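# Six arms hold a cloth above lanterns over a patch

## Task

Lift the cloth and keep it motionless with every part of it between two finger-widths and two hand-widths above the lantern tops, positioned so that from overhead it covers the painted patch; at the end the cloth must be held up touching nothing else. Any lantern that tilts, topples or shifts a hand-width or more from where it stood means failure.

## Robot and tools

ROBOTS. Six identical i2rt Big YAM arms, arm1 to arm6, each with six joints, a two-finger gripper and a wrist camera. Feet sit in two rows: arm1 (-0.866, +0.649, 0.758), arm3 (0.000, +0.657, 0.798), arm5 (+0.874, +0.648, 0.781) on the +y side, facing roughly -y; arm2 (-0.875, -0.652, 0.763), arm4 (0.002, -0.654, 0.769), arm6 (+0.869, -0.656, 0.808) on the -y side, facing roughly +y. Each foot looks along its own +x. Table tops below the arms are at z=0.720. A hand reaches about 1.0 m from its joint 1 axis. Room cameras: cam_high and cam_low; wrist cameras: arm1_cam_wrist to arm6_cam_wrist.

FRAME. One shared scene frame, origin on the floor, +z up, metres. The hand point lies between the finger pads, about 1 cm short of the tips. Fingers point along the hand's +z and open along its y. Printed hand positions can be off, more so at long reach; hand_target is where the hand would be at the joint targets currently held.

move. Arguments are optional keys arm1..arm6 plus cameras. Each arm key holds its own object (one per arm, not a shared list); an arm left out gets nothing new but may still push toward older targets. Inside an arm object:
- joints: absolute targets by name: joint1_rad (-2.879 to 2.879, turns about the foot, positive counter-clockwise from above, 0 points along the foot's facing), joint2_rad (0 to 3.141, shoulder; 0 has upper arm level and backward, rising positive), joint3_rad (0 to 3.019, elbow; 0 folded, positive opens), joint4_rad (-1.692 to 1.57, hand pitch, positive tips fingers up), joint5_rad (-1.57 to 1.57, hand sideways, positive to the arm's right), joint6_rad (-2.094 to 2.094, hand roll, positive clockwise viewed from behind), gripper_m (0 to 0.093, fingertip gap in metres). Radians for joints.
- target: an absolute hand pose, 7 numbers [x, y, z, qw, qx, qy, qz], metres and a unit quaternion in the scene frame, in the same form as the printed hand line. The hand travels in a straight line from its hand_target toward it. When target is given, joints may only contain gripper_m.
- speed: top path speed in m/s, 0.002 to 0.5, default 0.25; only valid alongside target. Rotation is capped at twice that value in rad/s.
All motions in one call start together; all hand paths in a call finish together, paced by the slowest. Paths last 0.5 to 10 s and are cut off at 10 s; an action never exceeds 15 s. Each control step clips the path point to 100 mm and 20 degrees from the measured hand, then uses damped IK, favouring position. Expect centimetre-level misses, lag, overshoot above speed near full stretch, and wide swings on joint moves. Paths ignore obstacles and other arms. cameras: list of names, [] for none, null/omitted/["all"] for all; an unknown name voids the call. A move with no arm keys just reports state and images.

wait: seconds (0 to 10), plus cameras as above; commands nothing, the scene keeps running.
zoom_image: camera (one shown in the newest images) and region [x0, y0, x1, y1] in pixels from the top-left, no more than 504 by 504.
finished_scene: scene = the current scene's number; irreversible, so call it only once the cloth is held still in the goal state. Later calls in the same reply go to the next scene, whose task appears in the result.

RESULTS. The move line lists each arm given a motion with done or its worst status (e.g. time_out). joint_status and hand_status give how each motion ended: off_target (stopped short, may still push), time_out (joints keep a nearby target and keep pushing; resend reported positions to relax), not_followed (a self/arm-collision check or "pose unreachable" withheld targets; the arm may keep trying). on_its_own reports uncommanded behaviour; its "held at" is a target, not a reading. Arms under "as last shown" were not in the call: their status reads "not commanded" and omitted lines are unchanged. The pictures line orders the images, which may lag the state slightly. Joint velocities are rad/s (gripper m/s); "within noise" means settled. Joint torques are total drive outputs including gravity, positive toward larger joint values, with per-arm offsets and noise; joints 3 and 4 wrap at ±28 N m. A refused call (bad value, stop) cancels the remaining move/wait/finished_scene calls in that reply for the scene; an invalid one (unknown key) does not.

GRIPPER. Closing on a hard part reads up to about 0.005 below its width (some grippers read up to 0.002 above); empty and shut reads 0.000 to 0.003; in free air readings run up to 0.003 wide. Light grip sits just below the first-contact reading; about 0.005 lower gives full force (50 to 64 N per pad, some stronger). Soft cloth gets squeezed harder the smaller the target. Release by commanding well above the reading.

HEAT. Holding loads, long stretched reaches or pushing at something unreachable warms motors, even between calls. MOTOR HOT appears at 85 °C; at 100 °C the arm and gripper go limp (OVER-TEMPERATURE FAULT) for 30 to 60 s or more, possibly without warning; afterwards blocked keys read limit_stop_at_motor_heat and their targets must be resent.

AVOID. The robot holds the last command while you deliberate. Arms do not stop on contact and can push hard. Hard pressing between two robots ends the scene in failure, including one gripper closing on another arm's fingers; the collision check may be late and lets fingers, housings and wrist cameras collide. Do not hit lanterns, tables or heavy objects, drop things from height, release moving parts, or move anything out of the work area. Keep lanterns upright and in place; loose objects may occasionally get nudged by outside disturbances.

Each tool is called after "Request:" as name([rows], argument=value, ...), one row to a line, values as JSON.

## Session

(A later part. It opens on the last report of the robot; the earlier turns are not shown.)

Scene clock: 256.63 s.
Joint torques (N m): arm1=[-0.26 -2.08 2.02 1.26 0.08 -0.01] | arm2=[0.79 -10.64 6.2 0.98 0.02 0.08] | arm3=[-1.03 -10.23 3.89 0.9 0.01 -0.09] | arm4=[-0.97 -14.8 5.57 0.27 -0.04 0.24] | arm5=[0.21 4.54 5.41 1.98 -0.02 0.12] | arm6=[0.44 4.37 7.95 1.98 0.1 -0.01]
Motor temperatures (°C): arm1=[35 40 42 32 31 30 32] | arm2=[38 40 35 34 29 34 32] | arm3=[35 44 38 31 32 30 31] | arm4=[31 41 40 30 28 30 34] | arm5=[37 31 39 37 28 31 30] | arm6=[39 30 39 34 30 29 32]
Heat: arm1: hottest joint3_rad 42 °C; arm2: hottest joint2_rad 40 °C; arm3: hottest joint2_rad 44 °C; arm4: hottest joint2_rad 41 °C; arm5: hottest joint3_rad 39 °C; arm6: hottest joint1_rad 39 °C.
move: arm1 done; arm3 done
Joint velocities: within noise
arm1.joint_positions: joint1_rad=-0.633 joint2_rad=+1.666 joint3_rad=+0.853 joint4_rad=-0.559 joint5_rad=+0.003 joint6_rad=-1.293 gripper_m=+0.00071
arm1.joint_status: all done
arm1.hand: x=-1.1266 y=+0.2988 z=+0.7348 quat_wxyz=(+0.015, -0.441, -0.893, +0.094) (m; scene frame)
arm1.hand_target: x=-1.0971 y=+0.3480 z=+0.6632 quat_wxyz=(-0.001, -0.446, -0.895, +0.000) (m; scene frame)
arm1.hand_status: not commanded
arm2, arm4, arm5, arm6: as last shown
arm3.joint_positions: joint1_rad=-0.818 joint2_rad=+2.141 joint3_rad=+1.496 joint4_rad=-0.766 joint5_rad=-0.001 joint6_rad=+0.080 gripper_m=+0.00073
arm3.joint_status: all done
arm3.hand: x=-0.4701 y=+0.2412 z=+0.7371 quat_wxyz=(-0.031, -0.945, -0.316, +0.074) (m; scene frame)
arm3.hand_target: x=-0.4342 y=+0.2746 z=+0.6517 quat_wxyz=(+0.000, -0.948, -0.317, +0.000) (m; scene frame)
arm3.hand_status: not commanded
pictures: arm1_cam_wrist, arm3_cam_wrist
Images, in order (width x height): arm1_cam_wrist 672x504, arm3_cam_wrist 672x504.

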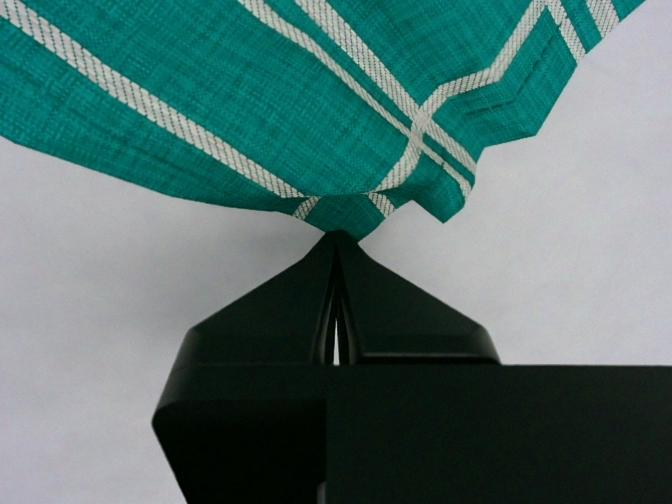

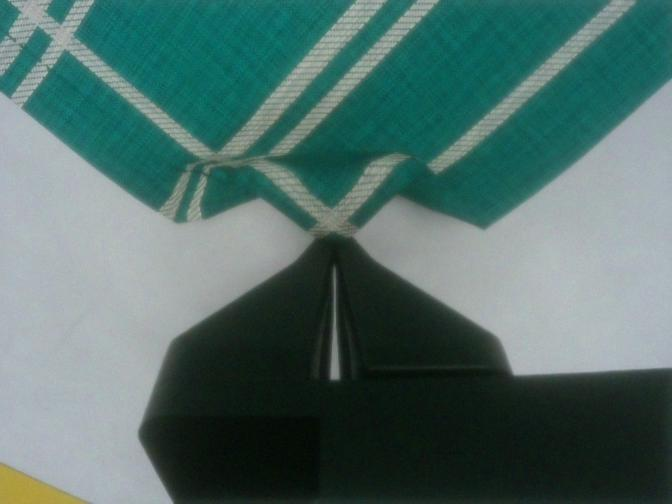

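Request:
move(arm1={"target":[-1.105,0.305,0.80,0,0.446,0.895,0],"speed":0.12}, arm2={"target":[-1.178,-0.200,0.79,0,0.317,-0.948,0],"speed":0.12}, arm3={"target":[-0.4615,0.242,0.80,0,0.948,0.317,0],"speed":0.12}, arm4={"target":[-0.537,-0.2886,0.81,0,0.895,-0.446,0],"speed":0.12}, cameras=["arm1_cam_wrist","arm2_cam_wrist","arm3_cam_wrist","arm4_cam_wrist"])

Scene clock: 266.67 s.
Joint torques (N m): arm1=[2.14 -15.03 10.35 -0.16 0.11 0.14] | arm2=[-0.09 -18.08 14.74 -0.12 -0.02 -0.14] | arm3=[-0.38 -22.07 11.12 -0.44 0.02 -0.01] | arm4=[-1.85 -20.66 12.37 -0.59 -0.04 0.14] | arm5=[0.21 4.54 5.41 1.96 -0.01 0.12] | arm6=[0.44 4.25 7.94 1.98 0.1 -0.01]
Motor temperatures (°C): arm1=[35 40 42 32 31 30 32] | arm2=[38 40 35 34 29 34 32] | arm3=[35 43 37 31 32 30 31] | arm4=[31 41 39 30 28 30 35] | arm5=[37 31 39 37 28 31 30] | arm6=[39 30 39 34 30 29 32]
Heat: arm1: hottest joint3_rad 42 °C; arm2: hottest joint2_rad 40 °C; arm3: hottest joint2_rad 43 °C; arm4: hottest joint2_rad 41 °C; arm5: hottest joint3_rad 39 °C; arm6: hottest joint1_rad 39 °C.
move: arm1 off_target; arm2 off_target; arm3 off_target; arm4 off_target
Joint velocities: within noise
arm1.joint_positions: joint1_rad=-0.612 joint2_rad=+1.610 joint3_rad=+0.965 joint4_rad=-0.959 joint5_rad=+0.004 joint6_rad=-1.259 gripper_m=+0.00071
arm1.joint_status: not commanded
arm1.hand: x=-1.0994 y=+0.3220 z=+0.7839 quat_wxyz=(-0.004, -0.448, -0.894, -0.020) (m; scene frame)
arm1.hand_target: x=-1.1046 y=+0.3055 z=+0.8001 quat_wxyz=(+0.000, -0.446, -0.895, +0.000) (m; scene frame)
arm1.hand_status: off_target (0.024 m and 2.3 deg from the pose sent, 0.069 m and 10.9 deg at the start)
arm2.joint_positions: joint1_rad=+0.598 joint2_rad=+1.907 joint3_rad=+1.331 joint4_rad=-1.041 joint5_rad=-0.004 joint6_rad=+1.528 gripper_m=+0.00075
arm2.joint_status: not commanded
arm2.hand: x=-1.1656 y=-0.2215 z=+0.7674 quat_wxyz=(-0.009, +0.312, -0.950, +0.027) (m; scene frame)
arm2.hand_target: x=-1.1774 y=-0.2010 z=+0.7906 quat_wxyz=(+0.000, +0.317, -0.948, -0.001) (m; scene frame)
arm2.hand_status: off_target (0.034 m and 3.3 deg from the pose sent, 0.066 m and 5.5 deg at the start)
arm3.joint_positions: joint1_rad=-0.818 joint2_rad=+2.127 joint3_rad=+1.629 joint4_rad=-1.102 joint5_rad=-0.001 joint6_rad=+0.080 gripper_m=+0.00071
arm3.joint_status: not commanded
arm3.hand: x=-0.4549 y=+0.2542 z=+0.7853 quat_wxyz=(+0.005, -0.948, -0.317, -0.012) (m; scene frame)
arm3.hand_target: x=-0.4611 y=+0.2424 z=+0.8001 quat_wxyz=(+0.000, -0.948, -0.317, +0.000) (m; scene frame)
arm3.hand_status: off_target (0.020 m and 1.5 deg from the pose sent, 0.064 m and 9.2 deg at the start)
arm4.joint_positions: joint1_rad=+1.019 joint2_rad=+2.164 joint3_rad=+1.797 joint4_rad=-1.237 joint5_rad=+0.001 joint6_rad=+0.330 gripper_m=+0.00215
arm4.joint_status: not commanded
arm4.hand: x=-0.5304 y=-0.3036 z=+0.7915 quat_wxyz=(+0.002, +0.898, -0.440, +0.016) (m; scene frame)
arm4.hand_target: x=-0.5364 y=-0.2889 z=+0.8103 quat_wxyz=(+0.000, +0.895, -0.446, -0.001) (m; scene frame)
arm4.hand_status: off_target (0.025 m and 2.0 deg from the pose sent, 0.060 m and 6.1 deg at the start)
arm5, arm6: as last shown
pictures: arm1_cam_wrist, arm2_cam_wrist, arm3_cam_wrist, arm4_cam_wrist
Images, in order (width x height): arm1_cam_wrist 672x504, arm2_cam_wrist 672x504, arm3_cam_wrist 672x504, arm4_cam_wrist 672x504.

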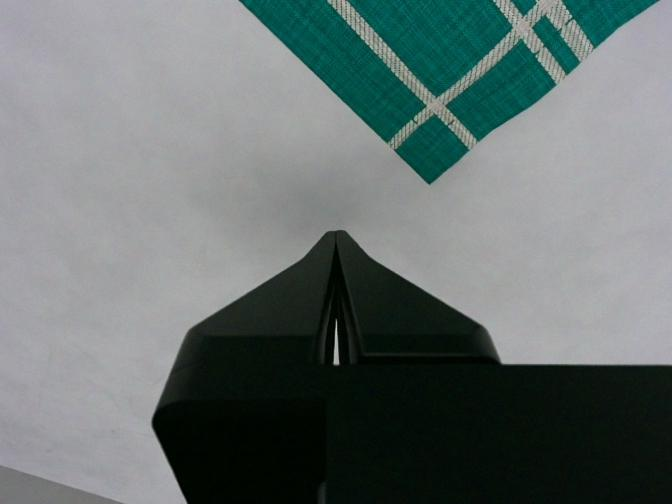

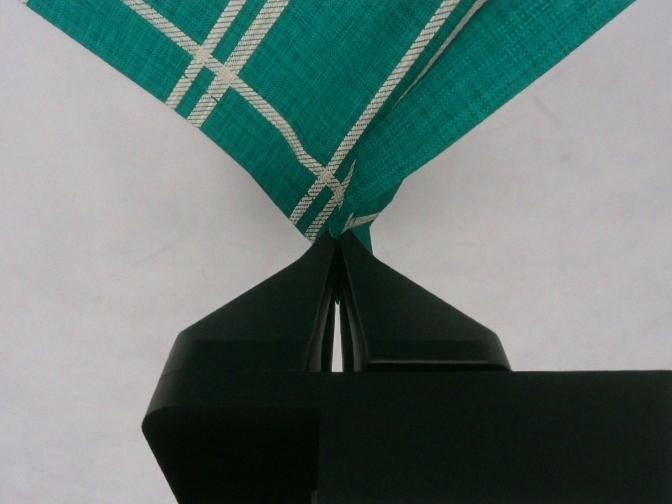

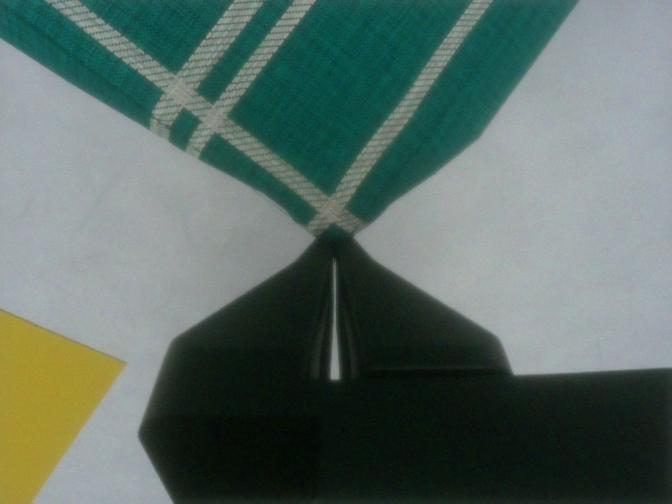

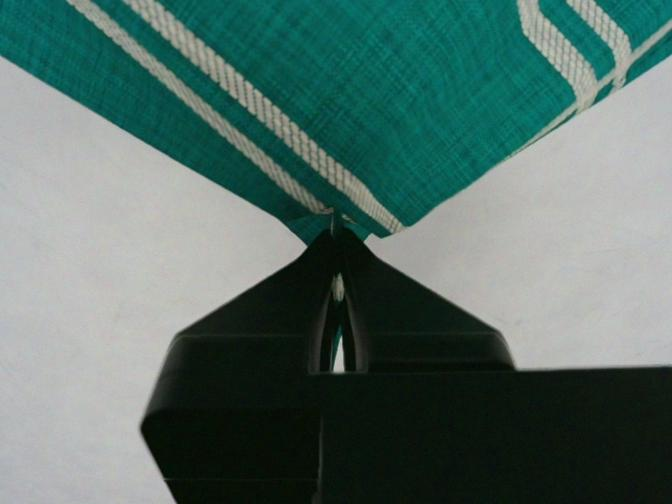

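Request:
move(arm1={"target":[-1.120,0.280,0.765,0,0.446,0.895,0],"speed":0.15,"joints":{"gripper_m":0.045}}, cameras=["arm1_cam_wrist"])

Request:
move(arm1={"target":[-1.103,0.308,0.67,0,0.446,0.895,0],"speed":0.12}, cameras=["arm1_cam_wrist"])

Scene clock: 288.70 s.
Joint torques (N m): arm1=[2.08 -14.33 10.24 0.64 0.11 0.13] | arm2=[-0.09 -18.08 14.72 -0.12 -0.02 -0.14] | arm3=[-0.15 -21.71 11.04 -0.47 0.06 0.01] | arm4=[-1.79 -20.48 12.44 -0.58 -0.04 0.14] | arm5=[0.21 4.54 5.41 1.98 -0.01 0.12] | arm6=[0.26 4.13 7.97 2.02 0.11 -0.03]
Motor temperatures (°C): arm1=[35 40 43 32 31 30 32] | arm2=[38 40 39 34 29 33 32] | arm3=[35 43 39 31 32 29 31] | arm4=[31 45 40 30 27 30 35] | arm5=[37 31 39 37 28 31 30] | arm6=[39 30 39 34 30 29 31]
Heat: arm1: hottest joint3_rad 43 °C; arm2: hottest joint2_rad 40 °C; arm3: hottest joint2_rad 43 °C; arm4: hottest joint2_rad 45 °C; arm5: hottest joint3_rad 39 °C; arm6: hottest joint1_rad 39 °C.
move: arm1 off_target
Joint velocities: within noise
arm1.joint_positions: joint1_rad=-0.608 joint2_rad=+1.706 joint3_rad=+1.014 joint4_rad=-0.906 joint5_rad=+0.004 joint6_rad=-1.255 gripper_m=+0.04494
arm1.joint_status: all done
arm1.hand: x=-1.1127 y=+0.3002 z=+0.7596 quat_wxyz=(-0.004, -0.448, -0.894, -0.018) (m; scene frame)
arm1.hand_target: x=-1.1195 y=+0.2804 z=+0.7655 quat_wxyz=(+0.000, -0.446, -0.895, +0.000) (m; scene frame)
arm1.hand_status: off_target (0.022 m and 2.1 deg from the pose sent, 0.050 m and 2.3 deg at the start)
arm2, arm3, arm4: as last shown
arm2.hand: x=-1.1655 y=-0.2216 z=+0.7674 quat_wxyz=(-0.009, +0.312, -0.950, +0.027) (m; scene frame)
arm2.hand_target: x=-1.1773 y=-0.2010 z=+0.7906 quat_wxyz=(+0.000, +0.317, -0.948, -0.001) (m; scene frame)
arm3.hand_target: x=-0.4612 y=+0.2424 z=+0.8001 quat_wxyz=(+0.000, -0.948, -0.317, +0.000) (m; scene frame)
arm4.hand: x=-0.5304 y=-0.3036 z=+0.7916 quat_wxyz=(+0.002, +0.898, -0.440, +0.016) (m; scene frame)
arm4.hand_target: x=-0.5363 y=-0.2889 z=+0.8103 quat_wxyz=(+0.000, +0.895, -0.446, +0.000) (m; scene frame)
arm5.joint_positions: joint1_rad=+0.761 joint2_rad=+0.532 joint3_rad=+1.601 joint4_rad=-1.251 joint5_rad=-0.003 joint6_rad=-0.638 gripper_m=+0.09396
arm5.joint_status: not commanded
arm5.hand: x=+0.9890 y=+0.5438 z=+1.4526 quat_wxyz=(-0.490, -0.044, -0.766, +0.414) (m; scene frame)
arm5.hand_target: x=+0.9860 y=+0.5467 z=+1.4602 quat_wxyz=(-0.496, -0.044, -0.760, +0.419) (m; scene frame)
arm5.hand_status: not commanded
arm6.joint_positions: joint1_rad=-0.362 joint2_rad=+0.585 joint3_rad=+1.585 joint4_rad=-1.155 joint5_rad=+0.213 joint6_rad=+0.229 gripper_m=+0.09396
arm6.joint_status: not commanded
arm6.hand: x=+0.9743 y=-0.4894 z=+1.4874 quat_wxyz=(-0.539, +0.292, -0.702, -0.363) (m; scene frame)
arm6.hand_target: x=+0.9724 y=-0.4942 z=+1.4948 quat_wxyz=(-0.544, +0.289, -0.696, -0.368) (m; scene frame)
arm6.hand_status: not commanded
pictures: arm1_cam_wrist
Images, in order (width x height): arm1_cam_wrist 672x504.

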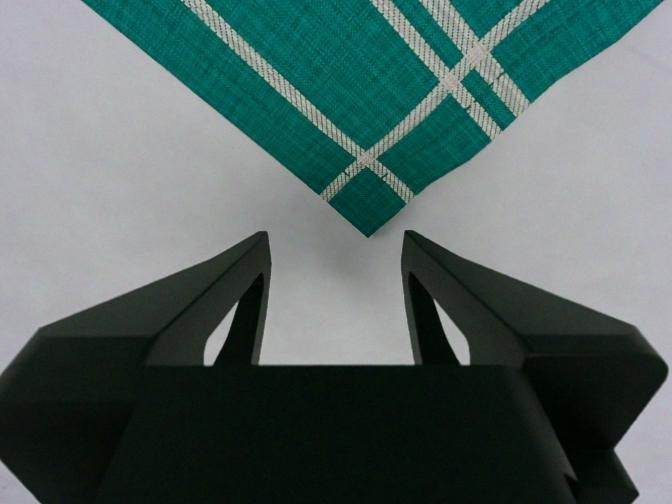

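Scene clock: 290.23 s.
Joint torques (N m): arm1=[1.38 -5.54 3.15 2.52 0.11 0.08] | arm2=[-0.09 -18.02 14.74 -0.12 -0.02 -0.13] | arm3=[-0.21 -21.54 11.07 -0.47 0.06 -0.01] | arm4=[-1.85 -20.48 12.44 -0.59 -0.04 0.14] | arm5=[0.09 4.48 5.41 1.95 -0.01 0.12] | arm6=[0.5 4.13 7.91 2.03 0.11 -0.03]
Motor temperatures (°C): arm1=[35 40 43 32 31 30 32] | arm2=[38 40 39 34 28 33 32] | arm3=[35 43 39 31 32 29 31] | arm4=[31 45 40 30 27 30 35] | arm5=[37 31 39 37 28 31 30] | arm6=[39 30 39 34 30 29 31]
Heat: arm1: hottest joint3_rad 43 °C; arm2: hottest joint2_rad 40 °C; arm3: hottest joint2_rad 43 °C; arm4: hottest joint2_rad 45 °C; arm5: hottest joint3_rad 39 °C; arm6: hottest joint1_rad 39 °C.
move: arm1 off_target
Joint velocities: within noise
arm1.joint_positions: joint1_rad=-0.608 joint2_rad=+1.704 joint3_rad=+0.928 joint4_rad=-0.685 joint5_rad=+0.005 joint6_rad=-1.255 gripper_m=+0.04498
arm1.joint_status: not commanded
arm1.hand: x=-1.1194 y=+0.2907 z=+0.7374 quat_wxyz=(+0.007, -0.448, -0.893, +0.050) (m; scene frame)
arm1.hand_target: x=-1.0992 y=+0.3141 z=+0.6795 quat_wxyz=(+0.000, -0.446, -0.895, +0.000) (m; scene frame)
arm1.hand_status: off_target (0.071 m and 5.8 deg from the pose sent, 0.091 m and 2.1 deg at the start)
arm2, arm3, arm4, arm5, arm6: as last shown
pictures: arm1_cam_wrist
Images, in order (width x height): arm1_cam_wrist 672x504.

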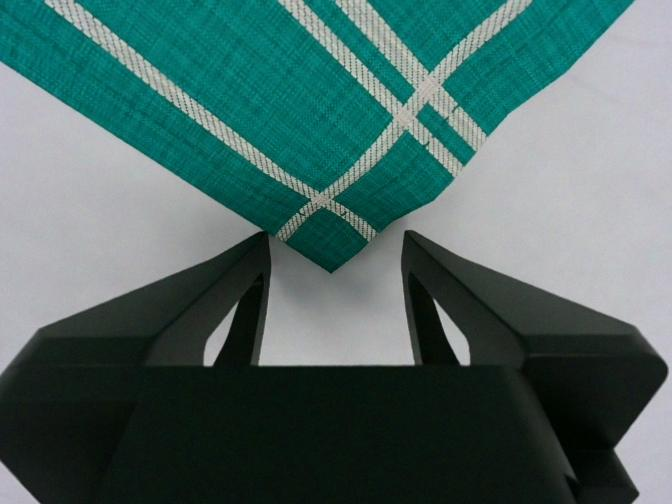

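Request:
move(arm1={"target":[-1.107,0.272,0.78,0,0.446,0.895,0],"speed":0.15}, cameras=[])

Request:
move(arm1={"target":[-1.089,0.295,0.66,0,0.446,0.895,0],"speed":0.12}, cameras=["arm1_cam_wrist"])

Request:
move(arm1={"joints":{"gripper_m":0.0}}, cameras=["arm1_cam_wrist"])

Scene clock: 299.77 s.
Joint torques (N m): arm1=[2.02 -17.14 10.11 -0.02 -0.04 0.11] | arm2=[-0.15 -18.08 14.69 -0.12 -0.02 -0.13] | arm3=[-0.21 -21.71 11.06 -0.47 0.04 -0.01] | arm4=[-1.85 -20.54 12.45 -0.59 -0.04 0.14] | arm5=[0.21 4.48 5.39 2 -0.01 0.12] | arm6=[0.38 4.07 7.98 2.02 0.11 -0.01]
Motor temperatures (°C): arm1=[35 40 42 32 31 30 32] | arm2=[38 40 40 34 28 33 32] | arm3=[35 43 40 31 32 29 31] | arm4=[31 46 40 29 27 30 35] | arm5=[37 31 39 37 28 31 30] | arm6=[38 30 39 33 30 29 31]
Heat: arm1: hottest joint3_rad 42 °C; arm2: hottest joint2_rad 40 °C; arm3: hottest joint2_rad 43 °C; arm4: hottest joint2_rad 46 °C; arm5: hottest joint3_rad 39 °C; arm6: hottest joint3_rad 39 °C.
move: arm1 off_target
Joint velocities: within noise
arm1.joint_positions: joint1_rad=-0.574 joint2_rad=+1.707 joint3_rad=+1.029 joint4_rad=-0.925 joint5_rad=+0.008 joint6_rad=-1.222 gripper_m=+0.04498
arm1.joint_status: not commanded
arm1.hand: x=-1.1025 y=+0.2903 z=+0.7637 quat_wxyz=(-0.002, -0.448, -0.894, -0.020) (m; scene frame)
arm1.hand_target: x=-1.1067 y=+0.2725 z=+0.7802 quat_wxyz=(+0.000, -0.446, -0.895, +0.000) (m; scene frame)
arm1.hand_status: off_target (0.025 m and 2.4 deg from the pose sent, 0.048 m and 5.8 deg at the start)
arm2, arm3, arm4, arm5, arm6: as last shown
pictures: none
No camera images: "cameras" was empty.

Scene clock: 301.53 s.
Joint torques (N m): arm1=[2.02 -5.36 1.98 1.65 0.1 0.14] | arm2=[-0.15 -18.14 14.69 -0.12 -0.02 -0.13] | arm3=[0.03 -21.83 11.11 -0.47 0.04 -0.01] | arm4=[-1.85 -20.48 12.44 -0.59 -0.04 0.14] | arm5=[0.15 4.42 5.41 1.96 -0.01 0.11] | arm6=[0.32 4.19 7.97 2 0.1 -0.01]
Motor temperatures (°C): arm1=[35 40 42 32 31 30 32] | arm2=[38 40 41 34 28 33 32] | arm3=[35 43 40 31 32 29 31] | arm4=[31 46 40 29 27 30 35] | arm5=[37 31 39 37 28 31 30] | arm6=[38 30 39 33 30 29 31]
Heat: arm1: hottest joint3_rad 42 °C; arm2: hottest joint3_rad 41 °C; arm3: hottest joint2_rad 43 °C; arm4: hottest joint2_rad 46 °C; arm5: hottest joint3_rad 39 °C; arm6: hottest joint3_rad 39 °C.
move: arm1 off_target
Joint velocities: within noise
arm1.joint_positions: joint1_rad=-0.571 joint2_rad=+1.720 joint3_rad=+0.950 joint4_rad=-0.637 joint5_rad=+0.007 joint6_rad=-1.219 gripper_m=+0.04498
arm1.joint_status: not commanded
arm1.hand: x=-1.1174 y=+0.2640 z=+0.7391 quat_wxyz=(+0.009, -0.447, -0.891, +0.078) (m; scene frame)
arm1.hand_target: x=-1.0857 y=+0.3023 z=+0.6728 quat_wxyz=(+0.001, -0.446, -0.895, +0.000) (m; scene frame)
arm1.hand_status: off_target (0.090 m and 8.9 deg from the pose sent, 0.105 m and 2.4 deg at the start)
arm2, arm3, arm4, arm5, arm6: as last shown
pictures: arm1_cam_wrist
Images, in order (width x height): arm1_cam_wrist 672x504.

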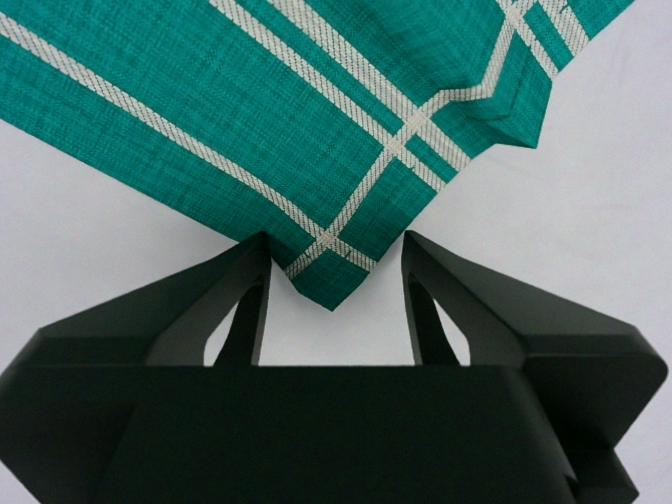

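Scene clock: 302.27 s.
Joint torques (N m): arm1=[1.73 -5.54 2.26 0.96 0.14 0.13] | arm2=[-0.21 -18.08 14.72 -0.13 -0.02 -0.14] | arm3=[-0.21 -21.83 11.18 -0.51 0.04 0.01] | arm4=[-1.85 -20.54 12.44 -0.59 -0.04 0.14] | arm5=[0.15 4.6 5.39 1.98 -0.01 0.12] | arm6=[0.5 4.25 7.94 2.02 0.11 -0.01]
Motor temperatures (°C): arm1=[35 40 42 32 31 30 32] | arm2=[38 40 41 34 28 33 32] | arm3=[35 43 40 31 32 29 31] | arm4=[31 46 40 29 27 30 35] | arm5=[37 31 39 37 28 31 30] | arm6=[38 30 39 33 30 29 31]
Heat: arm1: hottest joint3_rad 42 °C; arm2: hottest joint3_rad 41 °C; arm3: hottest joint2_rad 43 °C; arm4: hottest joint2_rad 46 °C; arm5: hottest joint3_rad 39 °C; arm6: hottest joint3_rad 39 °C.
move: arm1 done
Joint velocities: within noise
arm1.joint_positions: joint1_rad=-0.566 joint2_rad=+1.720 joint3_rad=+0.946 joint4_rad=-0.619 joint5_rad=+0.006 joint6_rad=-1.219 gripper_m=+0.00225
arm1.joint_status: all done
arm1.hand: x=-1.1168 y=+0.2609 z=+0.7385 quat_wxyz=(+0.009, -0.444, -0.892, +0.085) (m; scene frame)
arm1.hand_target: x=-1.0858 y=+0.3024 z=+0.6728 quat_wxyz=(+0.001, -0.446, -0.895, +0.000) (m; scene frame)
arm1.hand_status: not commanded
arm2, arm3, arm4, arm5, arm6: as last shown
pictures: arm1_cam_wrist
Images, in order (width x height): arm1_cam_wrist 672x504.

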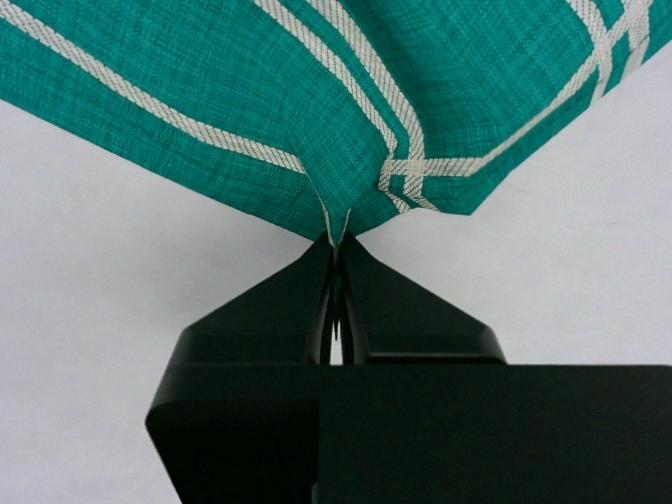

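Request:
move(arm1={"target":[-1.135,0.268,0.98,0,0.446,0.895,0],"speed":0.2}, arm2={"target":[-1.185,-0.216,0.98,0,0.317,-0.948,0],"speed":0.2}, arm3={"target":[-0.495,0.252,0.98,0,0.948,0.317,0],"speed":0.2}, arm4={"target":[-0.555,-0.298,0.98,0,0.895,-0.446,0],"speed":0.2}, cameras=["arm1_cam_wrist","arm2_cam_wrist","arm3_cam_wrist","arm4_cam_wrist","cam_high"])

Scene clock: 321.37 s.
Joint torques (N m): arm1=[-0.32 -16.09 13.33 -0.08 0.1 -0.04] | arm2=[0.91 -17.14 17.2 -0.24 -0.07 0.14] | arm3=[-1.67 -21.71 13 -0.43 0.08 -0.2] | arm4=[0.44 -19.6 13.7 -0.55 -0.06 0.24] | arm5=[0.21 4.54 5.38 1.98 -0.02 0.12] | arm6=[0.38 4.13 7.91 2.04 0.08 -0.03]
Motor temperatures (°C): arm1=[35 39 42 32 30 30 32] | arm2=[38 40 42 33 28 33 32] | arm3=[35 43 41 30 31 29 31] | arm4=[31 47 42 29 27 30 36] | arm5=[37 31 39 36 28 30 30] | arm6=[38 30 39 33 30 29 31]
Heat: arm1: hottest joint3_rad 42 °C; arm2: hottest joint3_rad 42 °C; arm3: hottest joint2_rad 43 °C; arm4: hottest joint2_rad 47 °C; arm5: hottest joint3_rad 39 °C; arm6: hottest joint3_rad 39 °C.
move: arm1 off_target; arm2 off_target; arm3 off_target; arm4 off_target
Joint velocities: within noise
arm1.joint_positions: joint1_rad=-0.586 joint2_rad=+1.556 joint3_rad=+1.399 joint4_rad=-1.456 joint5_rad=+0.006 joint6_rad=-1.246 gripper_m=+0.00214
arm1.joint_status: not commanded
arm1.hand: x=-1.1203 y=+0.2747 z=+0.9576 quat_wxyz=(-0.004, -0.442, -0.897, -0.025) (m; scene frame)
arm1.hand_target: x=-1.1344 y=+0.2689 z=+0.9800 quat_wxyz=(+0.001, -0.446, -0.895, +0.000) (m; scene frame)
arm1.hand_status: off_target (0.028 m and 2.9 deg from the pose sent, 0.242 m and 9.8 deg at the start)
arm2.joint_positions: joint1_rad=+0.611 joint2_rad=+1.736 joint3_rad=+1.600 joint4_rad=-1.487 joint5_rad=-0.004 joint6_rad=+1.528 gripper_m=+0.00075
arm2.joint_status: not commanded
arm2.hand: x=-1.1713 y=-0.2268 z=+0.9511 quat_wxyz=(-0.010, +0.318, -0.947, +0.030) (m; scene frame)
arm2.hand_target: x=-1.1840 y=-0.2174 z=+0.9800 quat_wxyz=(+0.000, +0.317, -0.948, +0.000) (m; scene frame)
arm2.hand_status: off_target (0.034 m and 3.6 deg from the pose sent, 0.214 m and 3.3 deg at the start)
arm3.joint_positions: joint1_rad=-0.846 joint2_rad=+2.054 joint3_rad=+1.996 joint4_rad=-1.544 joint5_rad=-0.001 joint6_rad=+0.049 gripper_m=+0.00071
arm3.joint_status: not commanded
arm3.hand: x=-0.4836 y=+0.2523 z=+0.9636 quat_wxyz=(+0.005, -0.948, -0.318, -0.014) (m; scene frame)
arm3.hand_target: x=-0.4946 y=+0.2525 z=+0.9799 quat_wxyz=(+0.000, -0.948, -0.317, +0.000) (m; scene frame)
arm3.hand_status: off_target (0.020 m and 1.7 deg from the pose sent, 0.199 m and 1.5 deg at the start)
arm4.joint_positions: joint1_rad=+1.019 joint2_rad=+2.120 joint3_rad=+2.191 joint4_rad=-1.662 joint5_rad=+0.001 joint6_rad=+0.345 gripper_m=+0.00215
arm4.joint_status: not commanded
arm4.hand: x=-0.5431 y=-0.2950 z=+0.9677 quat_wxyz=(+0.001, +0.895, -0.447, +0.009) (m; scene frame)
arm4.hand_target: x=-0.5543 y=-0.2984 z=+0.9799 quat_wxyz=(+0.000, +0.895, -0.446, -0.003) (m; scene frame)
arm4.hand_status: off_target (0.017 m and 1.0 deg from the pose sent, 0.190 m and 2.0 deg at the start; a joint's target at an end of its range on 21 of 73 steps)
arm5, arm6: as last shown
pictures: arm1_cam_wrist, arm2_cam_wrist, arm3_cam_wrist, arm4_cam_wrist, cam_high
Images, in order (width x height): arm1_cam_wrist 672x504, arm2_cam_wrist 672x504, arm3_cam_wrist 672x504, arm4_cam_wrist 672x504, cam_high 672x504.

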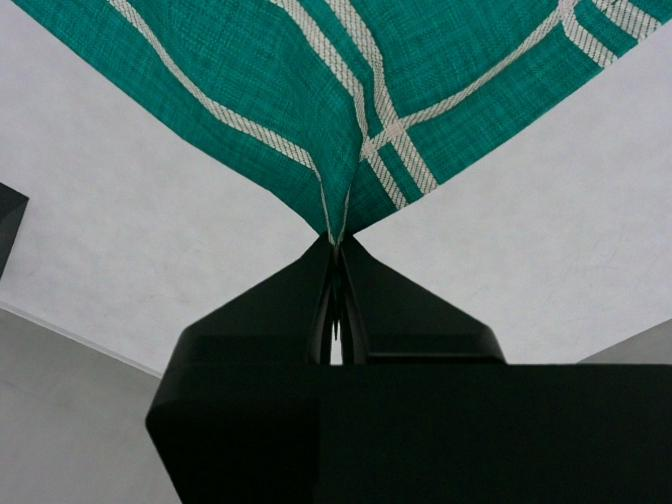

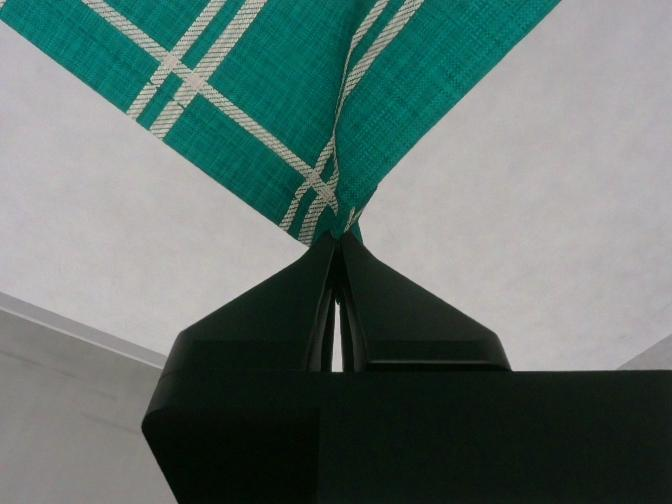

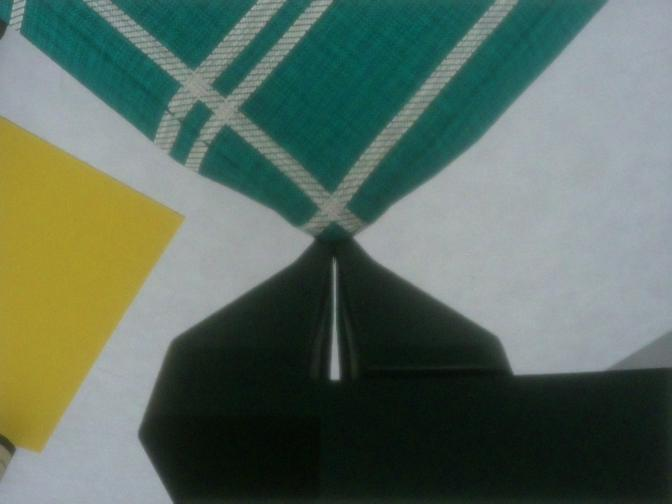

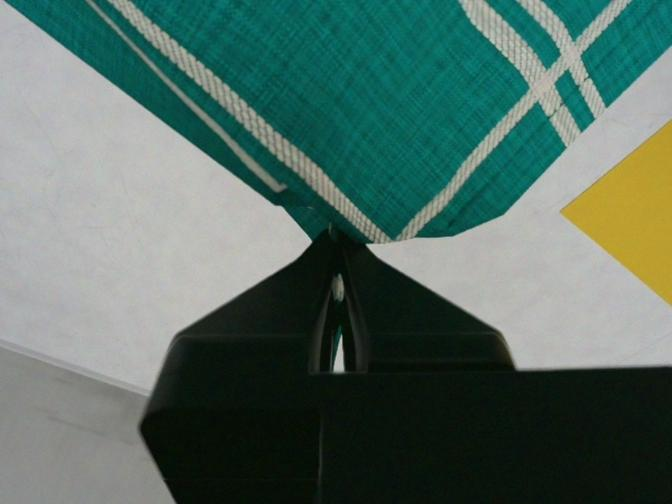

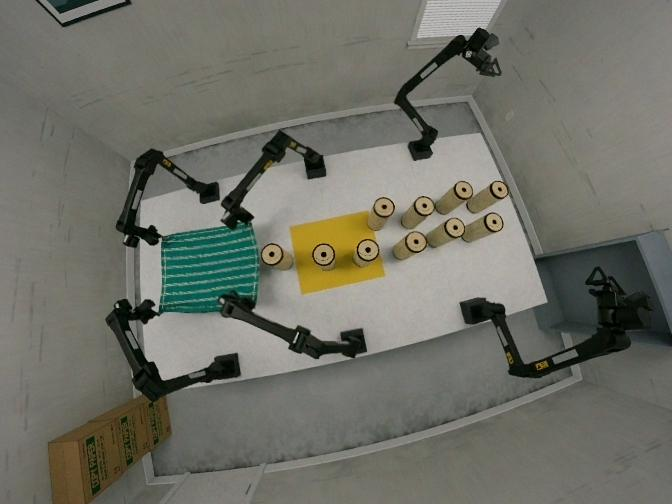

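Request:
move(arm1={"target":[-1.13,0.268,1.22,-0.033,0.431,0.865,-0.257],"speed":0.2}, arm2={"target":[-1.18,-0.217,1.22,0.073,0.306,-0.916,-0.248],"speed":0.2}, arm3={"target":[-0.485,0.252,1.22,0.095,0.916,0.306,-0.241],"speed":0.2}, arm4={"target":[-0.545,-0.298,1.22,-0.031,0.865,-0.431,-0.257],"speed":0.2}, cameras=["cam_high","cam_low","arm1_cam_wrist","arm3_cam_wrist"])

Scene clock: 358.60 s.
Joint torques (N m): arm1=[0.5 -12.04 13.97 0.81 0.05 0.06] | arm2=[0.15 -11.63 17.74 1.4 -0.1 0.03] | arm3=[-0.91 -16.73 13.31 1.62 0 -0.06] | arm4=[-0.09 -16.32 13.93 0.83 0 0.15] | arm5=[0.15 4.6 5.42 1.98 -0.02 0.13] | arm6=[0.44 4.37 7.97 2.02 0.11 -0.02]
Motor temperatures (°C): arm1=[35 39 48 32 30 30 33] | arm2=[37 42 46 33 28 33 32] | arm3=[34 45 45 30 31 29 32] | arm4=[31 45 48 29 27 30 36] | arm5=[37 31 39 36 28 30 29] | arm6=[38 30 39 33 30 29 31]
Heat: arm1: hottest joint3_rad 48 °C; arm2: hottest joint3_rad 46 °C; arm3: hottest joint2_rad 45 °C; arm4: hottest joint3_rad 48 °C; arm5: hottest joint3_rad 39 °C; arm6: hottest joint3_rad 39 °C.
move: arm1 off_target; arm2 off_target; arm3 off_target; arm4 off_target
Joint velocities: within noise
arm1.joint_positions: joint1_rad=-0.586 joint2_rad=+1.307 joint3_rad=+1.700 joint4_rad=-1.477 joint5_rad=+0.002 joint6_rad=-1.246 gripper_m=+0.00214
arm1.joint_status: not commanded
arm1.hand: x=-1.1256 y=+0.2683 z=+1.1952 quat_wxyz=(+0.029, -0.431, -0.871, +0.235) (m; scene frame)
arm1.hand_target: x=-1.1294 y=+0.2688 z=+1.2196 quat_wxyz=(+0.033, -0.431, -0.864, +0.257) (m; scene frame)
arm1.hand_status: off_target (0.025 m and 2.7 deg from the pose sent, 0.263 m and 32.9 deg at the start)
arm2.joint_positions: joint1_rad=+0.611 joint2_rad=+1.468 joint3_rad=+1.845 joint4_rad=-1.486 joint5_rad=-0.005 joint6_rad=+1.528 gripper_m=+0.00075
arm2.joint_status: not commanded
arm2.hand: x=-1.1739 y=-0.2259 z=+1.1900 quat_wxyz=(+0.061, +0.312, -0.924, -0.215) (m; scene frame)
arm2.hand_target: x=-1.1789 y=-0.2185 z=+1.2194 quat_wxyz=(+0.073, +0.306, -0.916, -0.248) (m; scene frame)
arm2.hand_status: off_target (0.032 m and 4.2 deg from the pose sent, 0.269 m and 33.6 deg at the start)
arm3.joint_positions: joint1_rad=-0.846 joint2_rad=+1.734 joint3_rad=+2.089 joint4_rad=-1.444 joint5_rad=-0.001 joint6_rad=+0.048 gripper_m=+0.00071
arm3.joint_status: not commanded
arm3.hand: x=-0.4771 y=+0.2575 z=+1.2056 quat_wxyz=(-0.087, -0.920, -0.310, +0.223) (m; scene frame)
arm3.hand_target: x=-0.4845 y=+0.2526 z=+1.2199 quat_wxyz=(-0.095, -0.916, -0.306, +0.241) (m; scene frame)
arm3.hand_status: off_target (0.017 m and 2.3 deg from the pose sent, 0.256 m and 31.7 deg at the start)
arm4.joint_positions: joint1_rad=+1.019 joint2_rad=+1.856 joint3_rad=+2.348 joint4_rad=-1.577 joint5_rad=+0.003 joint6_rad=+0.345 gripper_m=+0.00214
arm4.joint_status: not commanded
arm4.hand: x=-0.5360 y=-0.2988 z=+1.2062 quat_wxyz=(-0.029, +0.868, -0.434, -0.240) (m; scene frame)
arm4.hand_target: x=-0.5442 y=-0.2984 z=+1.2198 quat_wxyz=(-0.031, +0.864, -0.431, -0.257) (m; scene frame)
arm4.hand_status: off_target (0.016 m and 2.0 deg from the pose sent, 0.252 m and 31.0 deg at the start)
arm5, arm6: as last shown
pictures: arm1_cam_wrist, arm3_cam_wrist, cam_high, cam_low
Images, in order (width x height): arm1_cam_wrist 672x504, arm3_cam_wrist 672x504, cam_high 672x504, cam_low 672x504.

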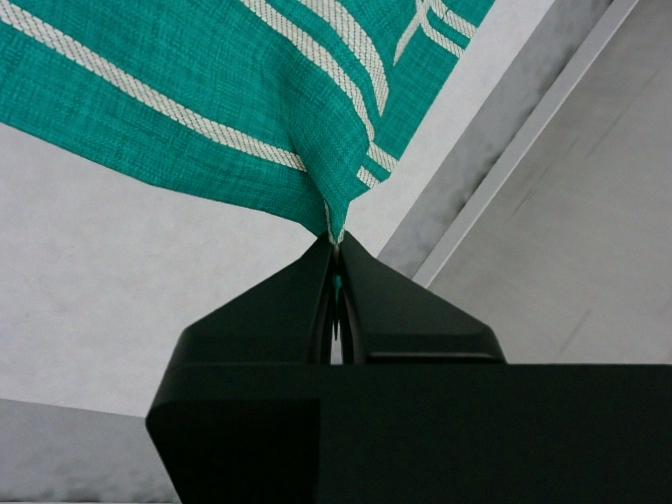

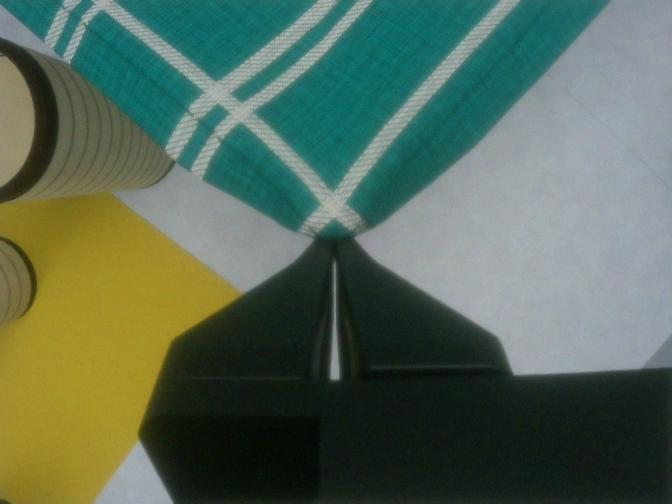

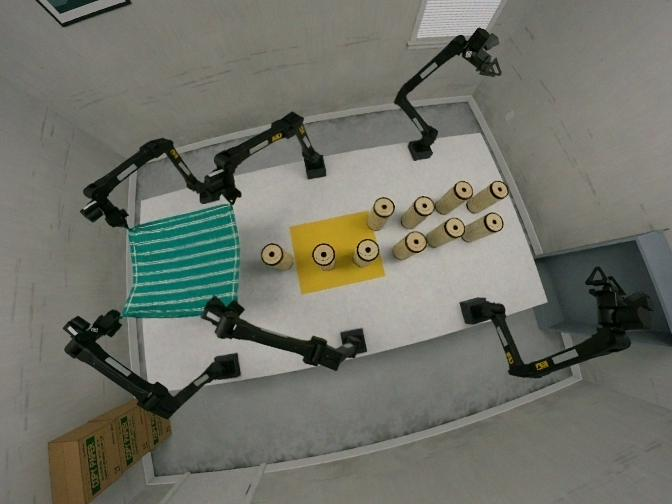

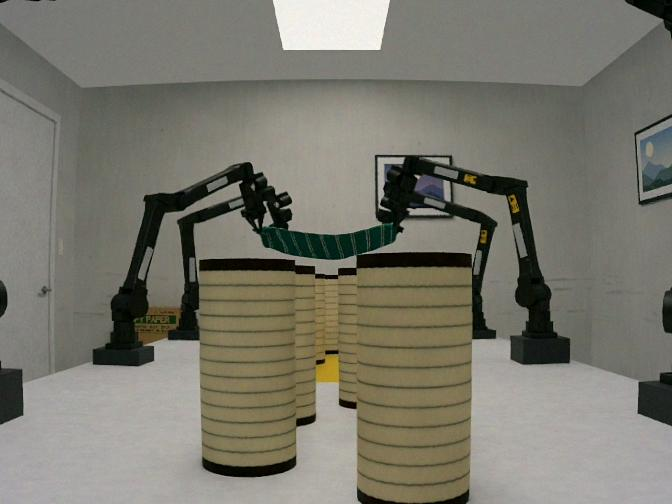

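Request:
move(arm1={"target":[-0.28,0.225,1.22,-0.252,-0.370,-0.893,0.060],"speed":0.2}, arm2={"target":[-0.28,-0.295,1.22,-0.256,0.370,-0.893,-0.038],"speed":0.2}, arm3={"target":[0.353,0.238,1.22,0.247,0.893,0.370,0.078],"speed":0.2}, arm4={"target":[0.342,-0.297,1.22,-0.242,0.893,-0.370,0.093],"speed":0.2}, cameras=["cam_high","cam_low","arm1_cam_wrist","arm2_cam_wrist","arm3_cam_wrist","arm4_cam_wrist"])

Scene clock: 373.67 s.
Joint torques (N m): arm1=[1.2 -23.06 12.23 0.96 0.04 0.13] | arm2=[-0.03 -18.49 16.17 0.73 -0.06 -0.14] | arm3=[-0.32 -12.22 13.68 1.59 0.12 -0.02] | arm4=[-1.96 -10.11 14.43 1.24 -0.15 0.05] | arm5=[0.15 4.6 5.41 1.96 -0.02 0.12] | arm6=[0.38 4.13 7.94 1.98 0.11 -0.02]
Motor temperatures (°C): arm1=[35 40 48 32 30 30 33] | arm2=[37 41 44 33 28 33 32] | arm3=[34 45 44 30 31 29 32] | arm4=[31 45 49 29 27 30 37] | arm5=[37 31 39 36 28 30 29] | arm6=[38 30 39 33 30 29 31]
Heat: arm1: hottest joint3_rad 48 °C; arm2: hottest joint3_rad 44 °C; arm3: hottest joint2_rad 45 °C; arm4: hottest joint3_rad 49 °C; arm5: hottest joint3_rad 39 °C; arm6: hottest joint3_rad 39 °C.
move: arm1 off_target; arm2 off_target; arm3 off_target; arm4 off_target
Joint velocities: within noise
arm1.joint_positions: joint1_rad=+0.950 joint2_rad=+2.177 joint3_rad=+2.881 joint4_rad=-1.675 joint5_rad=+0.015 joint6_rad=+0.151 gripper_m=+0.00213
arm1.joint_status: not commanded
arm1.hand: x=-0.2849 y=+0.2204 z=+1.2083 quat_wxyz=(-0.289, -0.365, -0.882, +0.073) (m; scene frame)
arm1.hand_target: x=-0.2811 y=+0.2257 z=+1.2189 quat_wxyz=(-0.303, -0.364, -0.878, +0.073) (m; scene frame)
arm1.hand_status: off_target (0.013 m and 4.7 deg from the pose sent, 0.847 m and 38.8 deg at the start; a joint's target at an end of its range on 32 of 169 steps)
arm2.joint_positions: joint1_rad=-1.032 joint2_rad=+2.066 joint3_rad=+2.688 joint4_rad=-1.678 joint5_rad=-0.014 joint6_rad=-0.234 gripper_m=+0.00075
arm2.joint_status: not commanded
arm2.hand: x=-0.2832 y=-0.2956 z=+1.2058 quat_wxyz=(-0.254, +0.364, -0.895, -0.040) (m; scene frame)
arm2.hand_target: x=-0.2809 y=-0.2955 z=+1.2191 quat_wxyz=(-0.271, +0.368, -0.889, -0.040) (m; scene frame)
arm2.hand_status: off_target (0.015 m and 0.7 deg from the pose sent, 0.897 m and 42.6 deg at the start; a joint's target at an end of its range on 51 of 169 steps)
arm3.joint_positions: joint1_rad=+0.716 joint2_rad=+1.479 joint3_rad=+1.778 joint4_rad=-1.387 joint5_rad=-0.003 joint6_rad=+1.476 gripper_m=+0.00071
arm3.joint_status: not commanded
arm3.hand: x=+0.3410 y=+0.2443 z=+1.2041 quat_wxyz=(-0.228, -0.897, -0.371, -0.070) (m; scene frame)
arm3.hand_target: x=+0.3523 y=+0.2387 z=+1.2198 quat_wxyz=(-0.247, -0.892, -0.370, -0.078) (m; scene frame)
arm3.hand_status: off_target (0.021 m and 2.4 deg from the pose sent, 0.830 m and 40.0 deg at the start)
arm4.joint_positions: joint1_rad=-0.711 joint2_rad=+1.368 joint3_rad=+1.728 joint4_rad=-1.465 joint5_rad=+0.004 joint6_rad=-1.530 gripper_m=+0.00214
arm4.joint_status: not commanded
arm4.hand: x=+0.3288 y=-0.3002 z=+1.1963 quat_wxyz=(-0.216, +0.900, -0.371, +0.080) (m; scene frame)
arm4.hand_target: x=+0.3410 y=-0.2980 z=+1.2197 quat_wxyz=(-0.242, +0.892, -0.370, +0.093) (m; scene frame)
arm4.hand_status: off_target (0.027 m and 3.4 deg from the pose sent, 0.878 m and 46.2 deg at the start; a joint's target at an end of its range on 54 of 169 steps)
arm5, arm6: as last shown
pictures: arm1_cam_wrist, arm2_cam_wrist, arm3_cam_wrist, arm4_cam_wrist, cam_high, cam_low
Images, in order (width x height): arm1_cam_wrist 672x504, arm2_cam_wrist 672x504, arm3_cam_wrist 672x504, arm4_cam_wrist 672x504, cam_high 672x504, cam_low 672x504.

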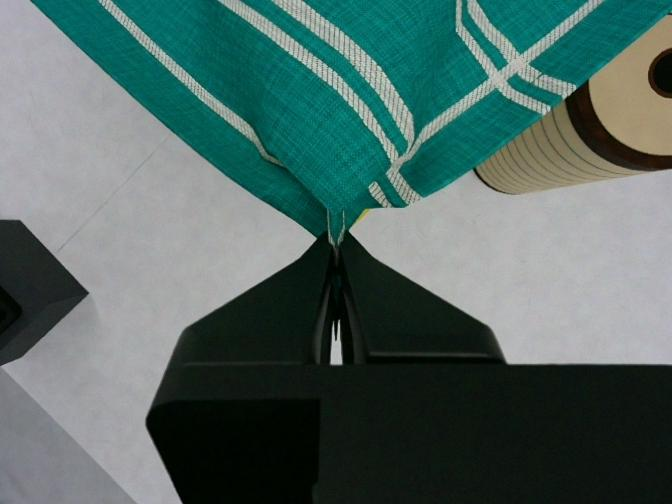

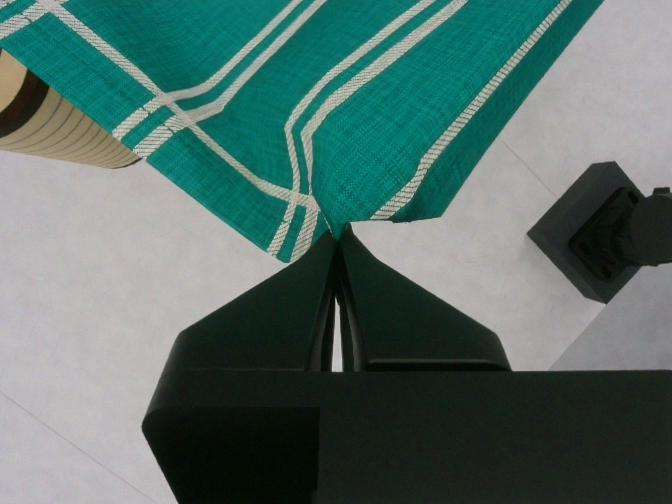

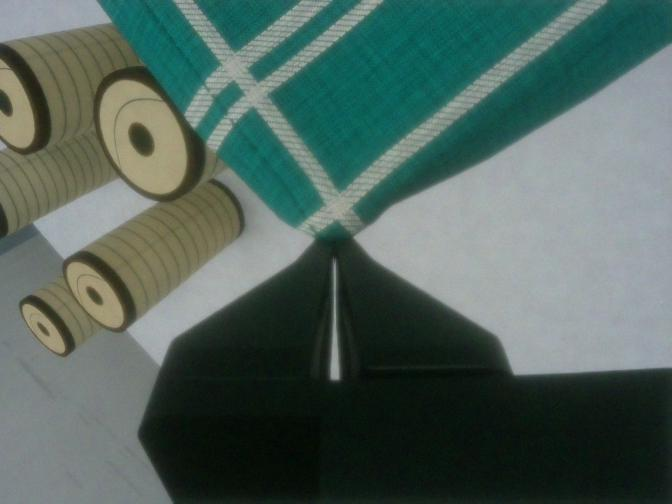

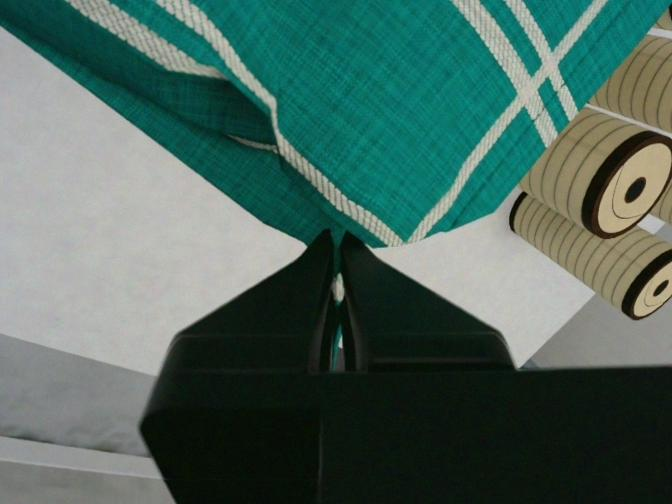

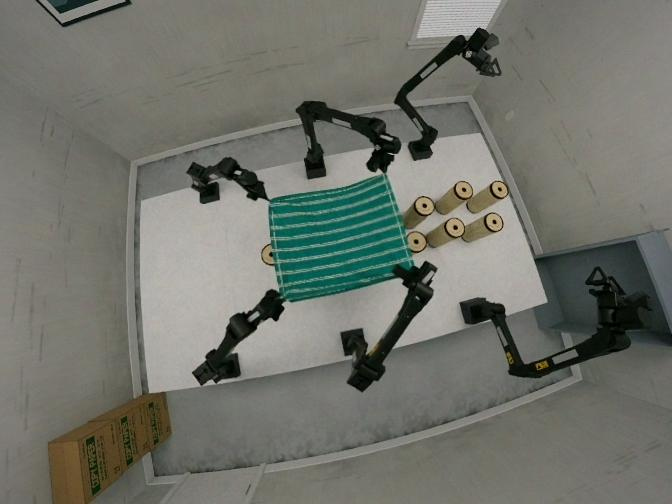

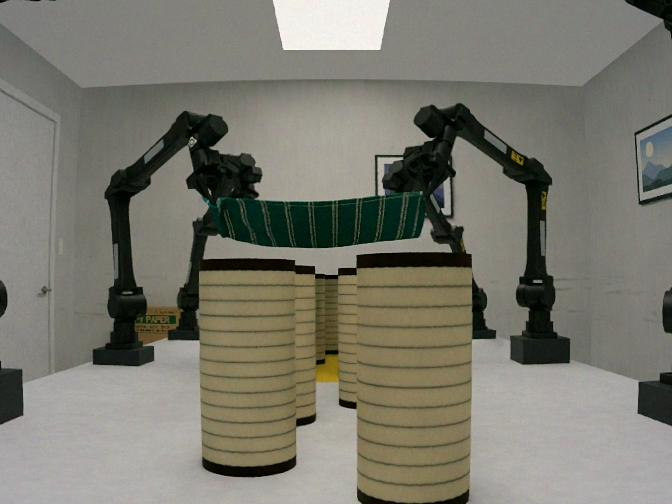

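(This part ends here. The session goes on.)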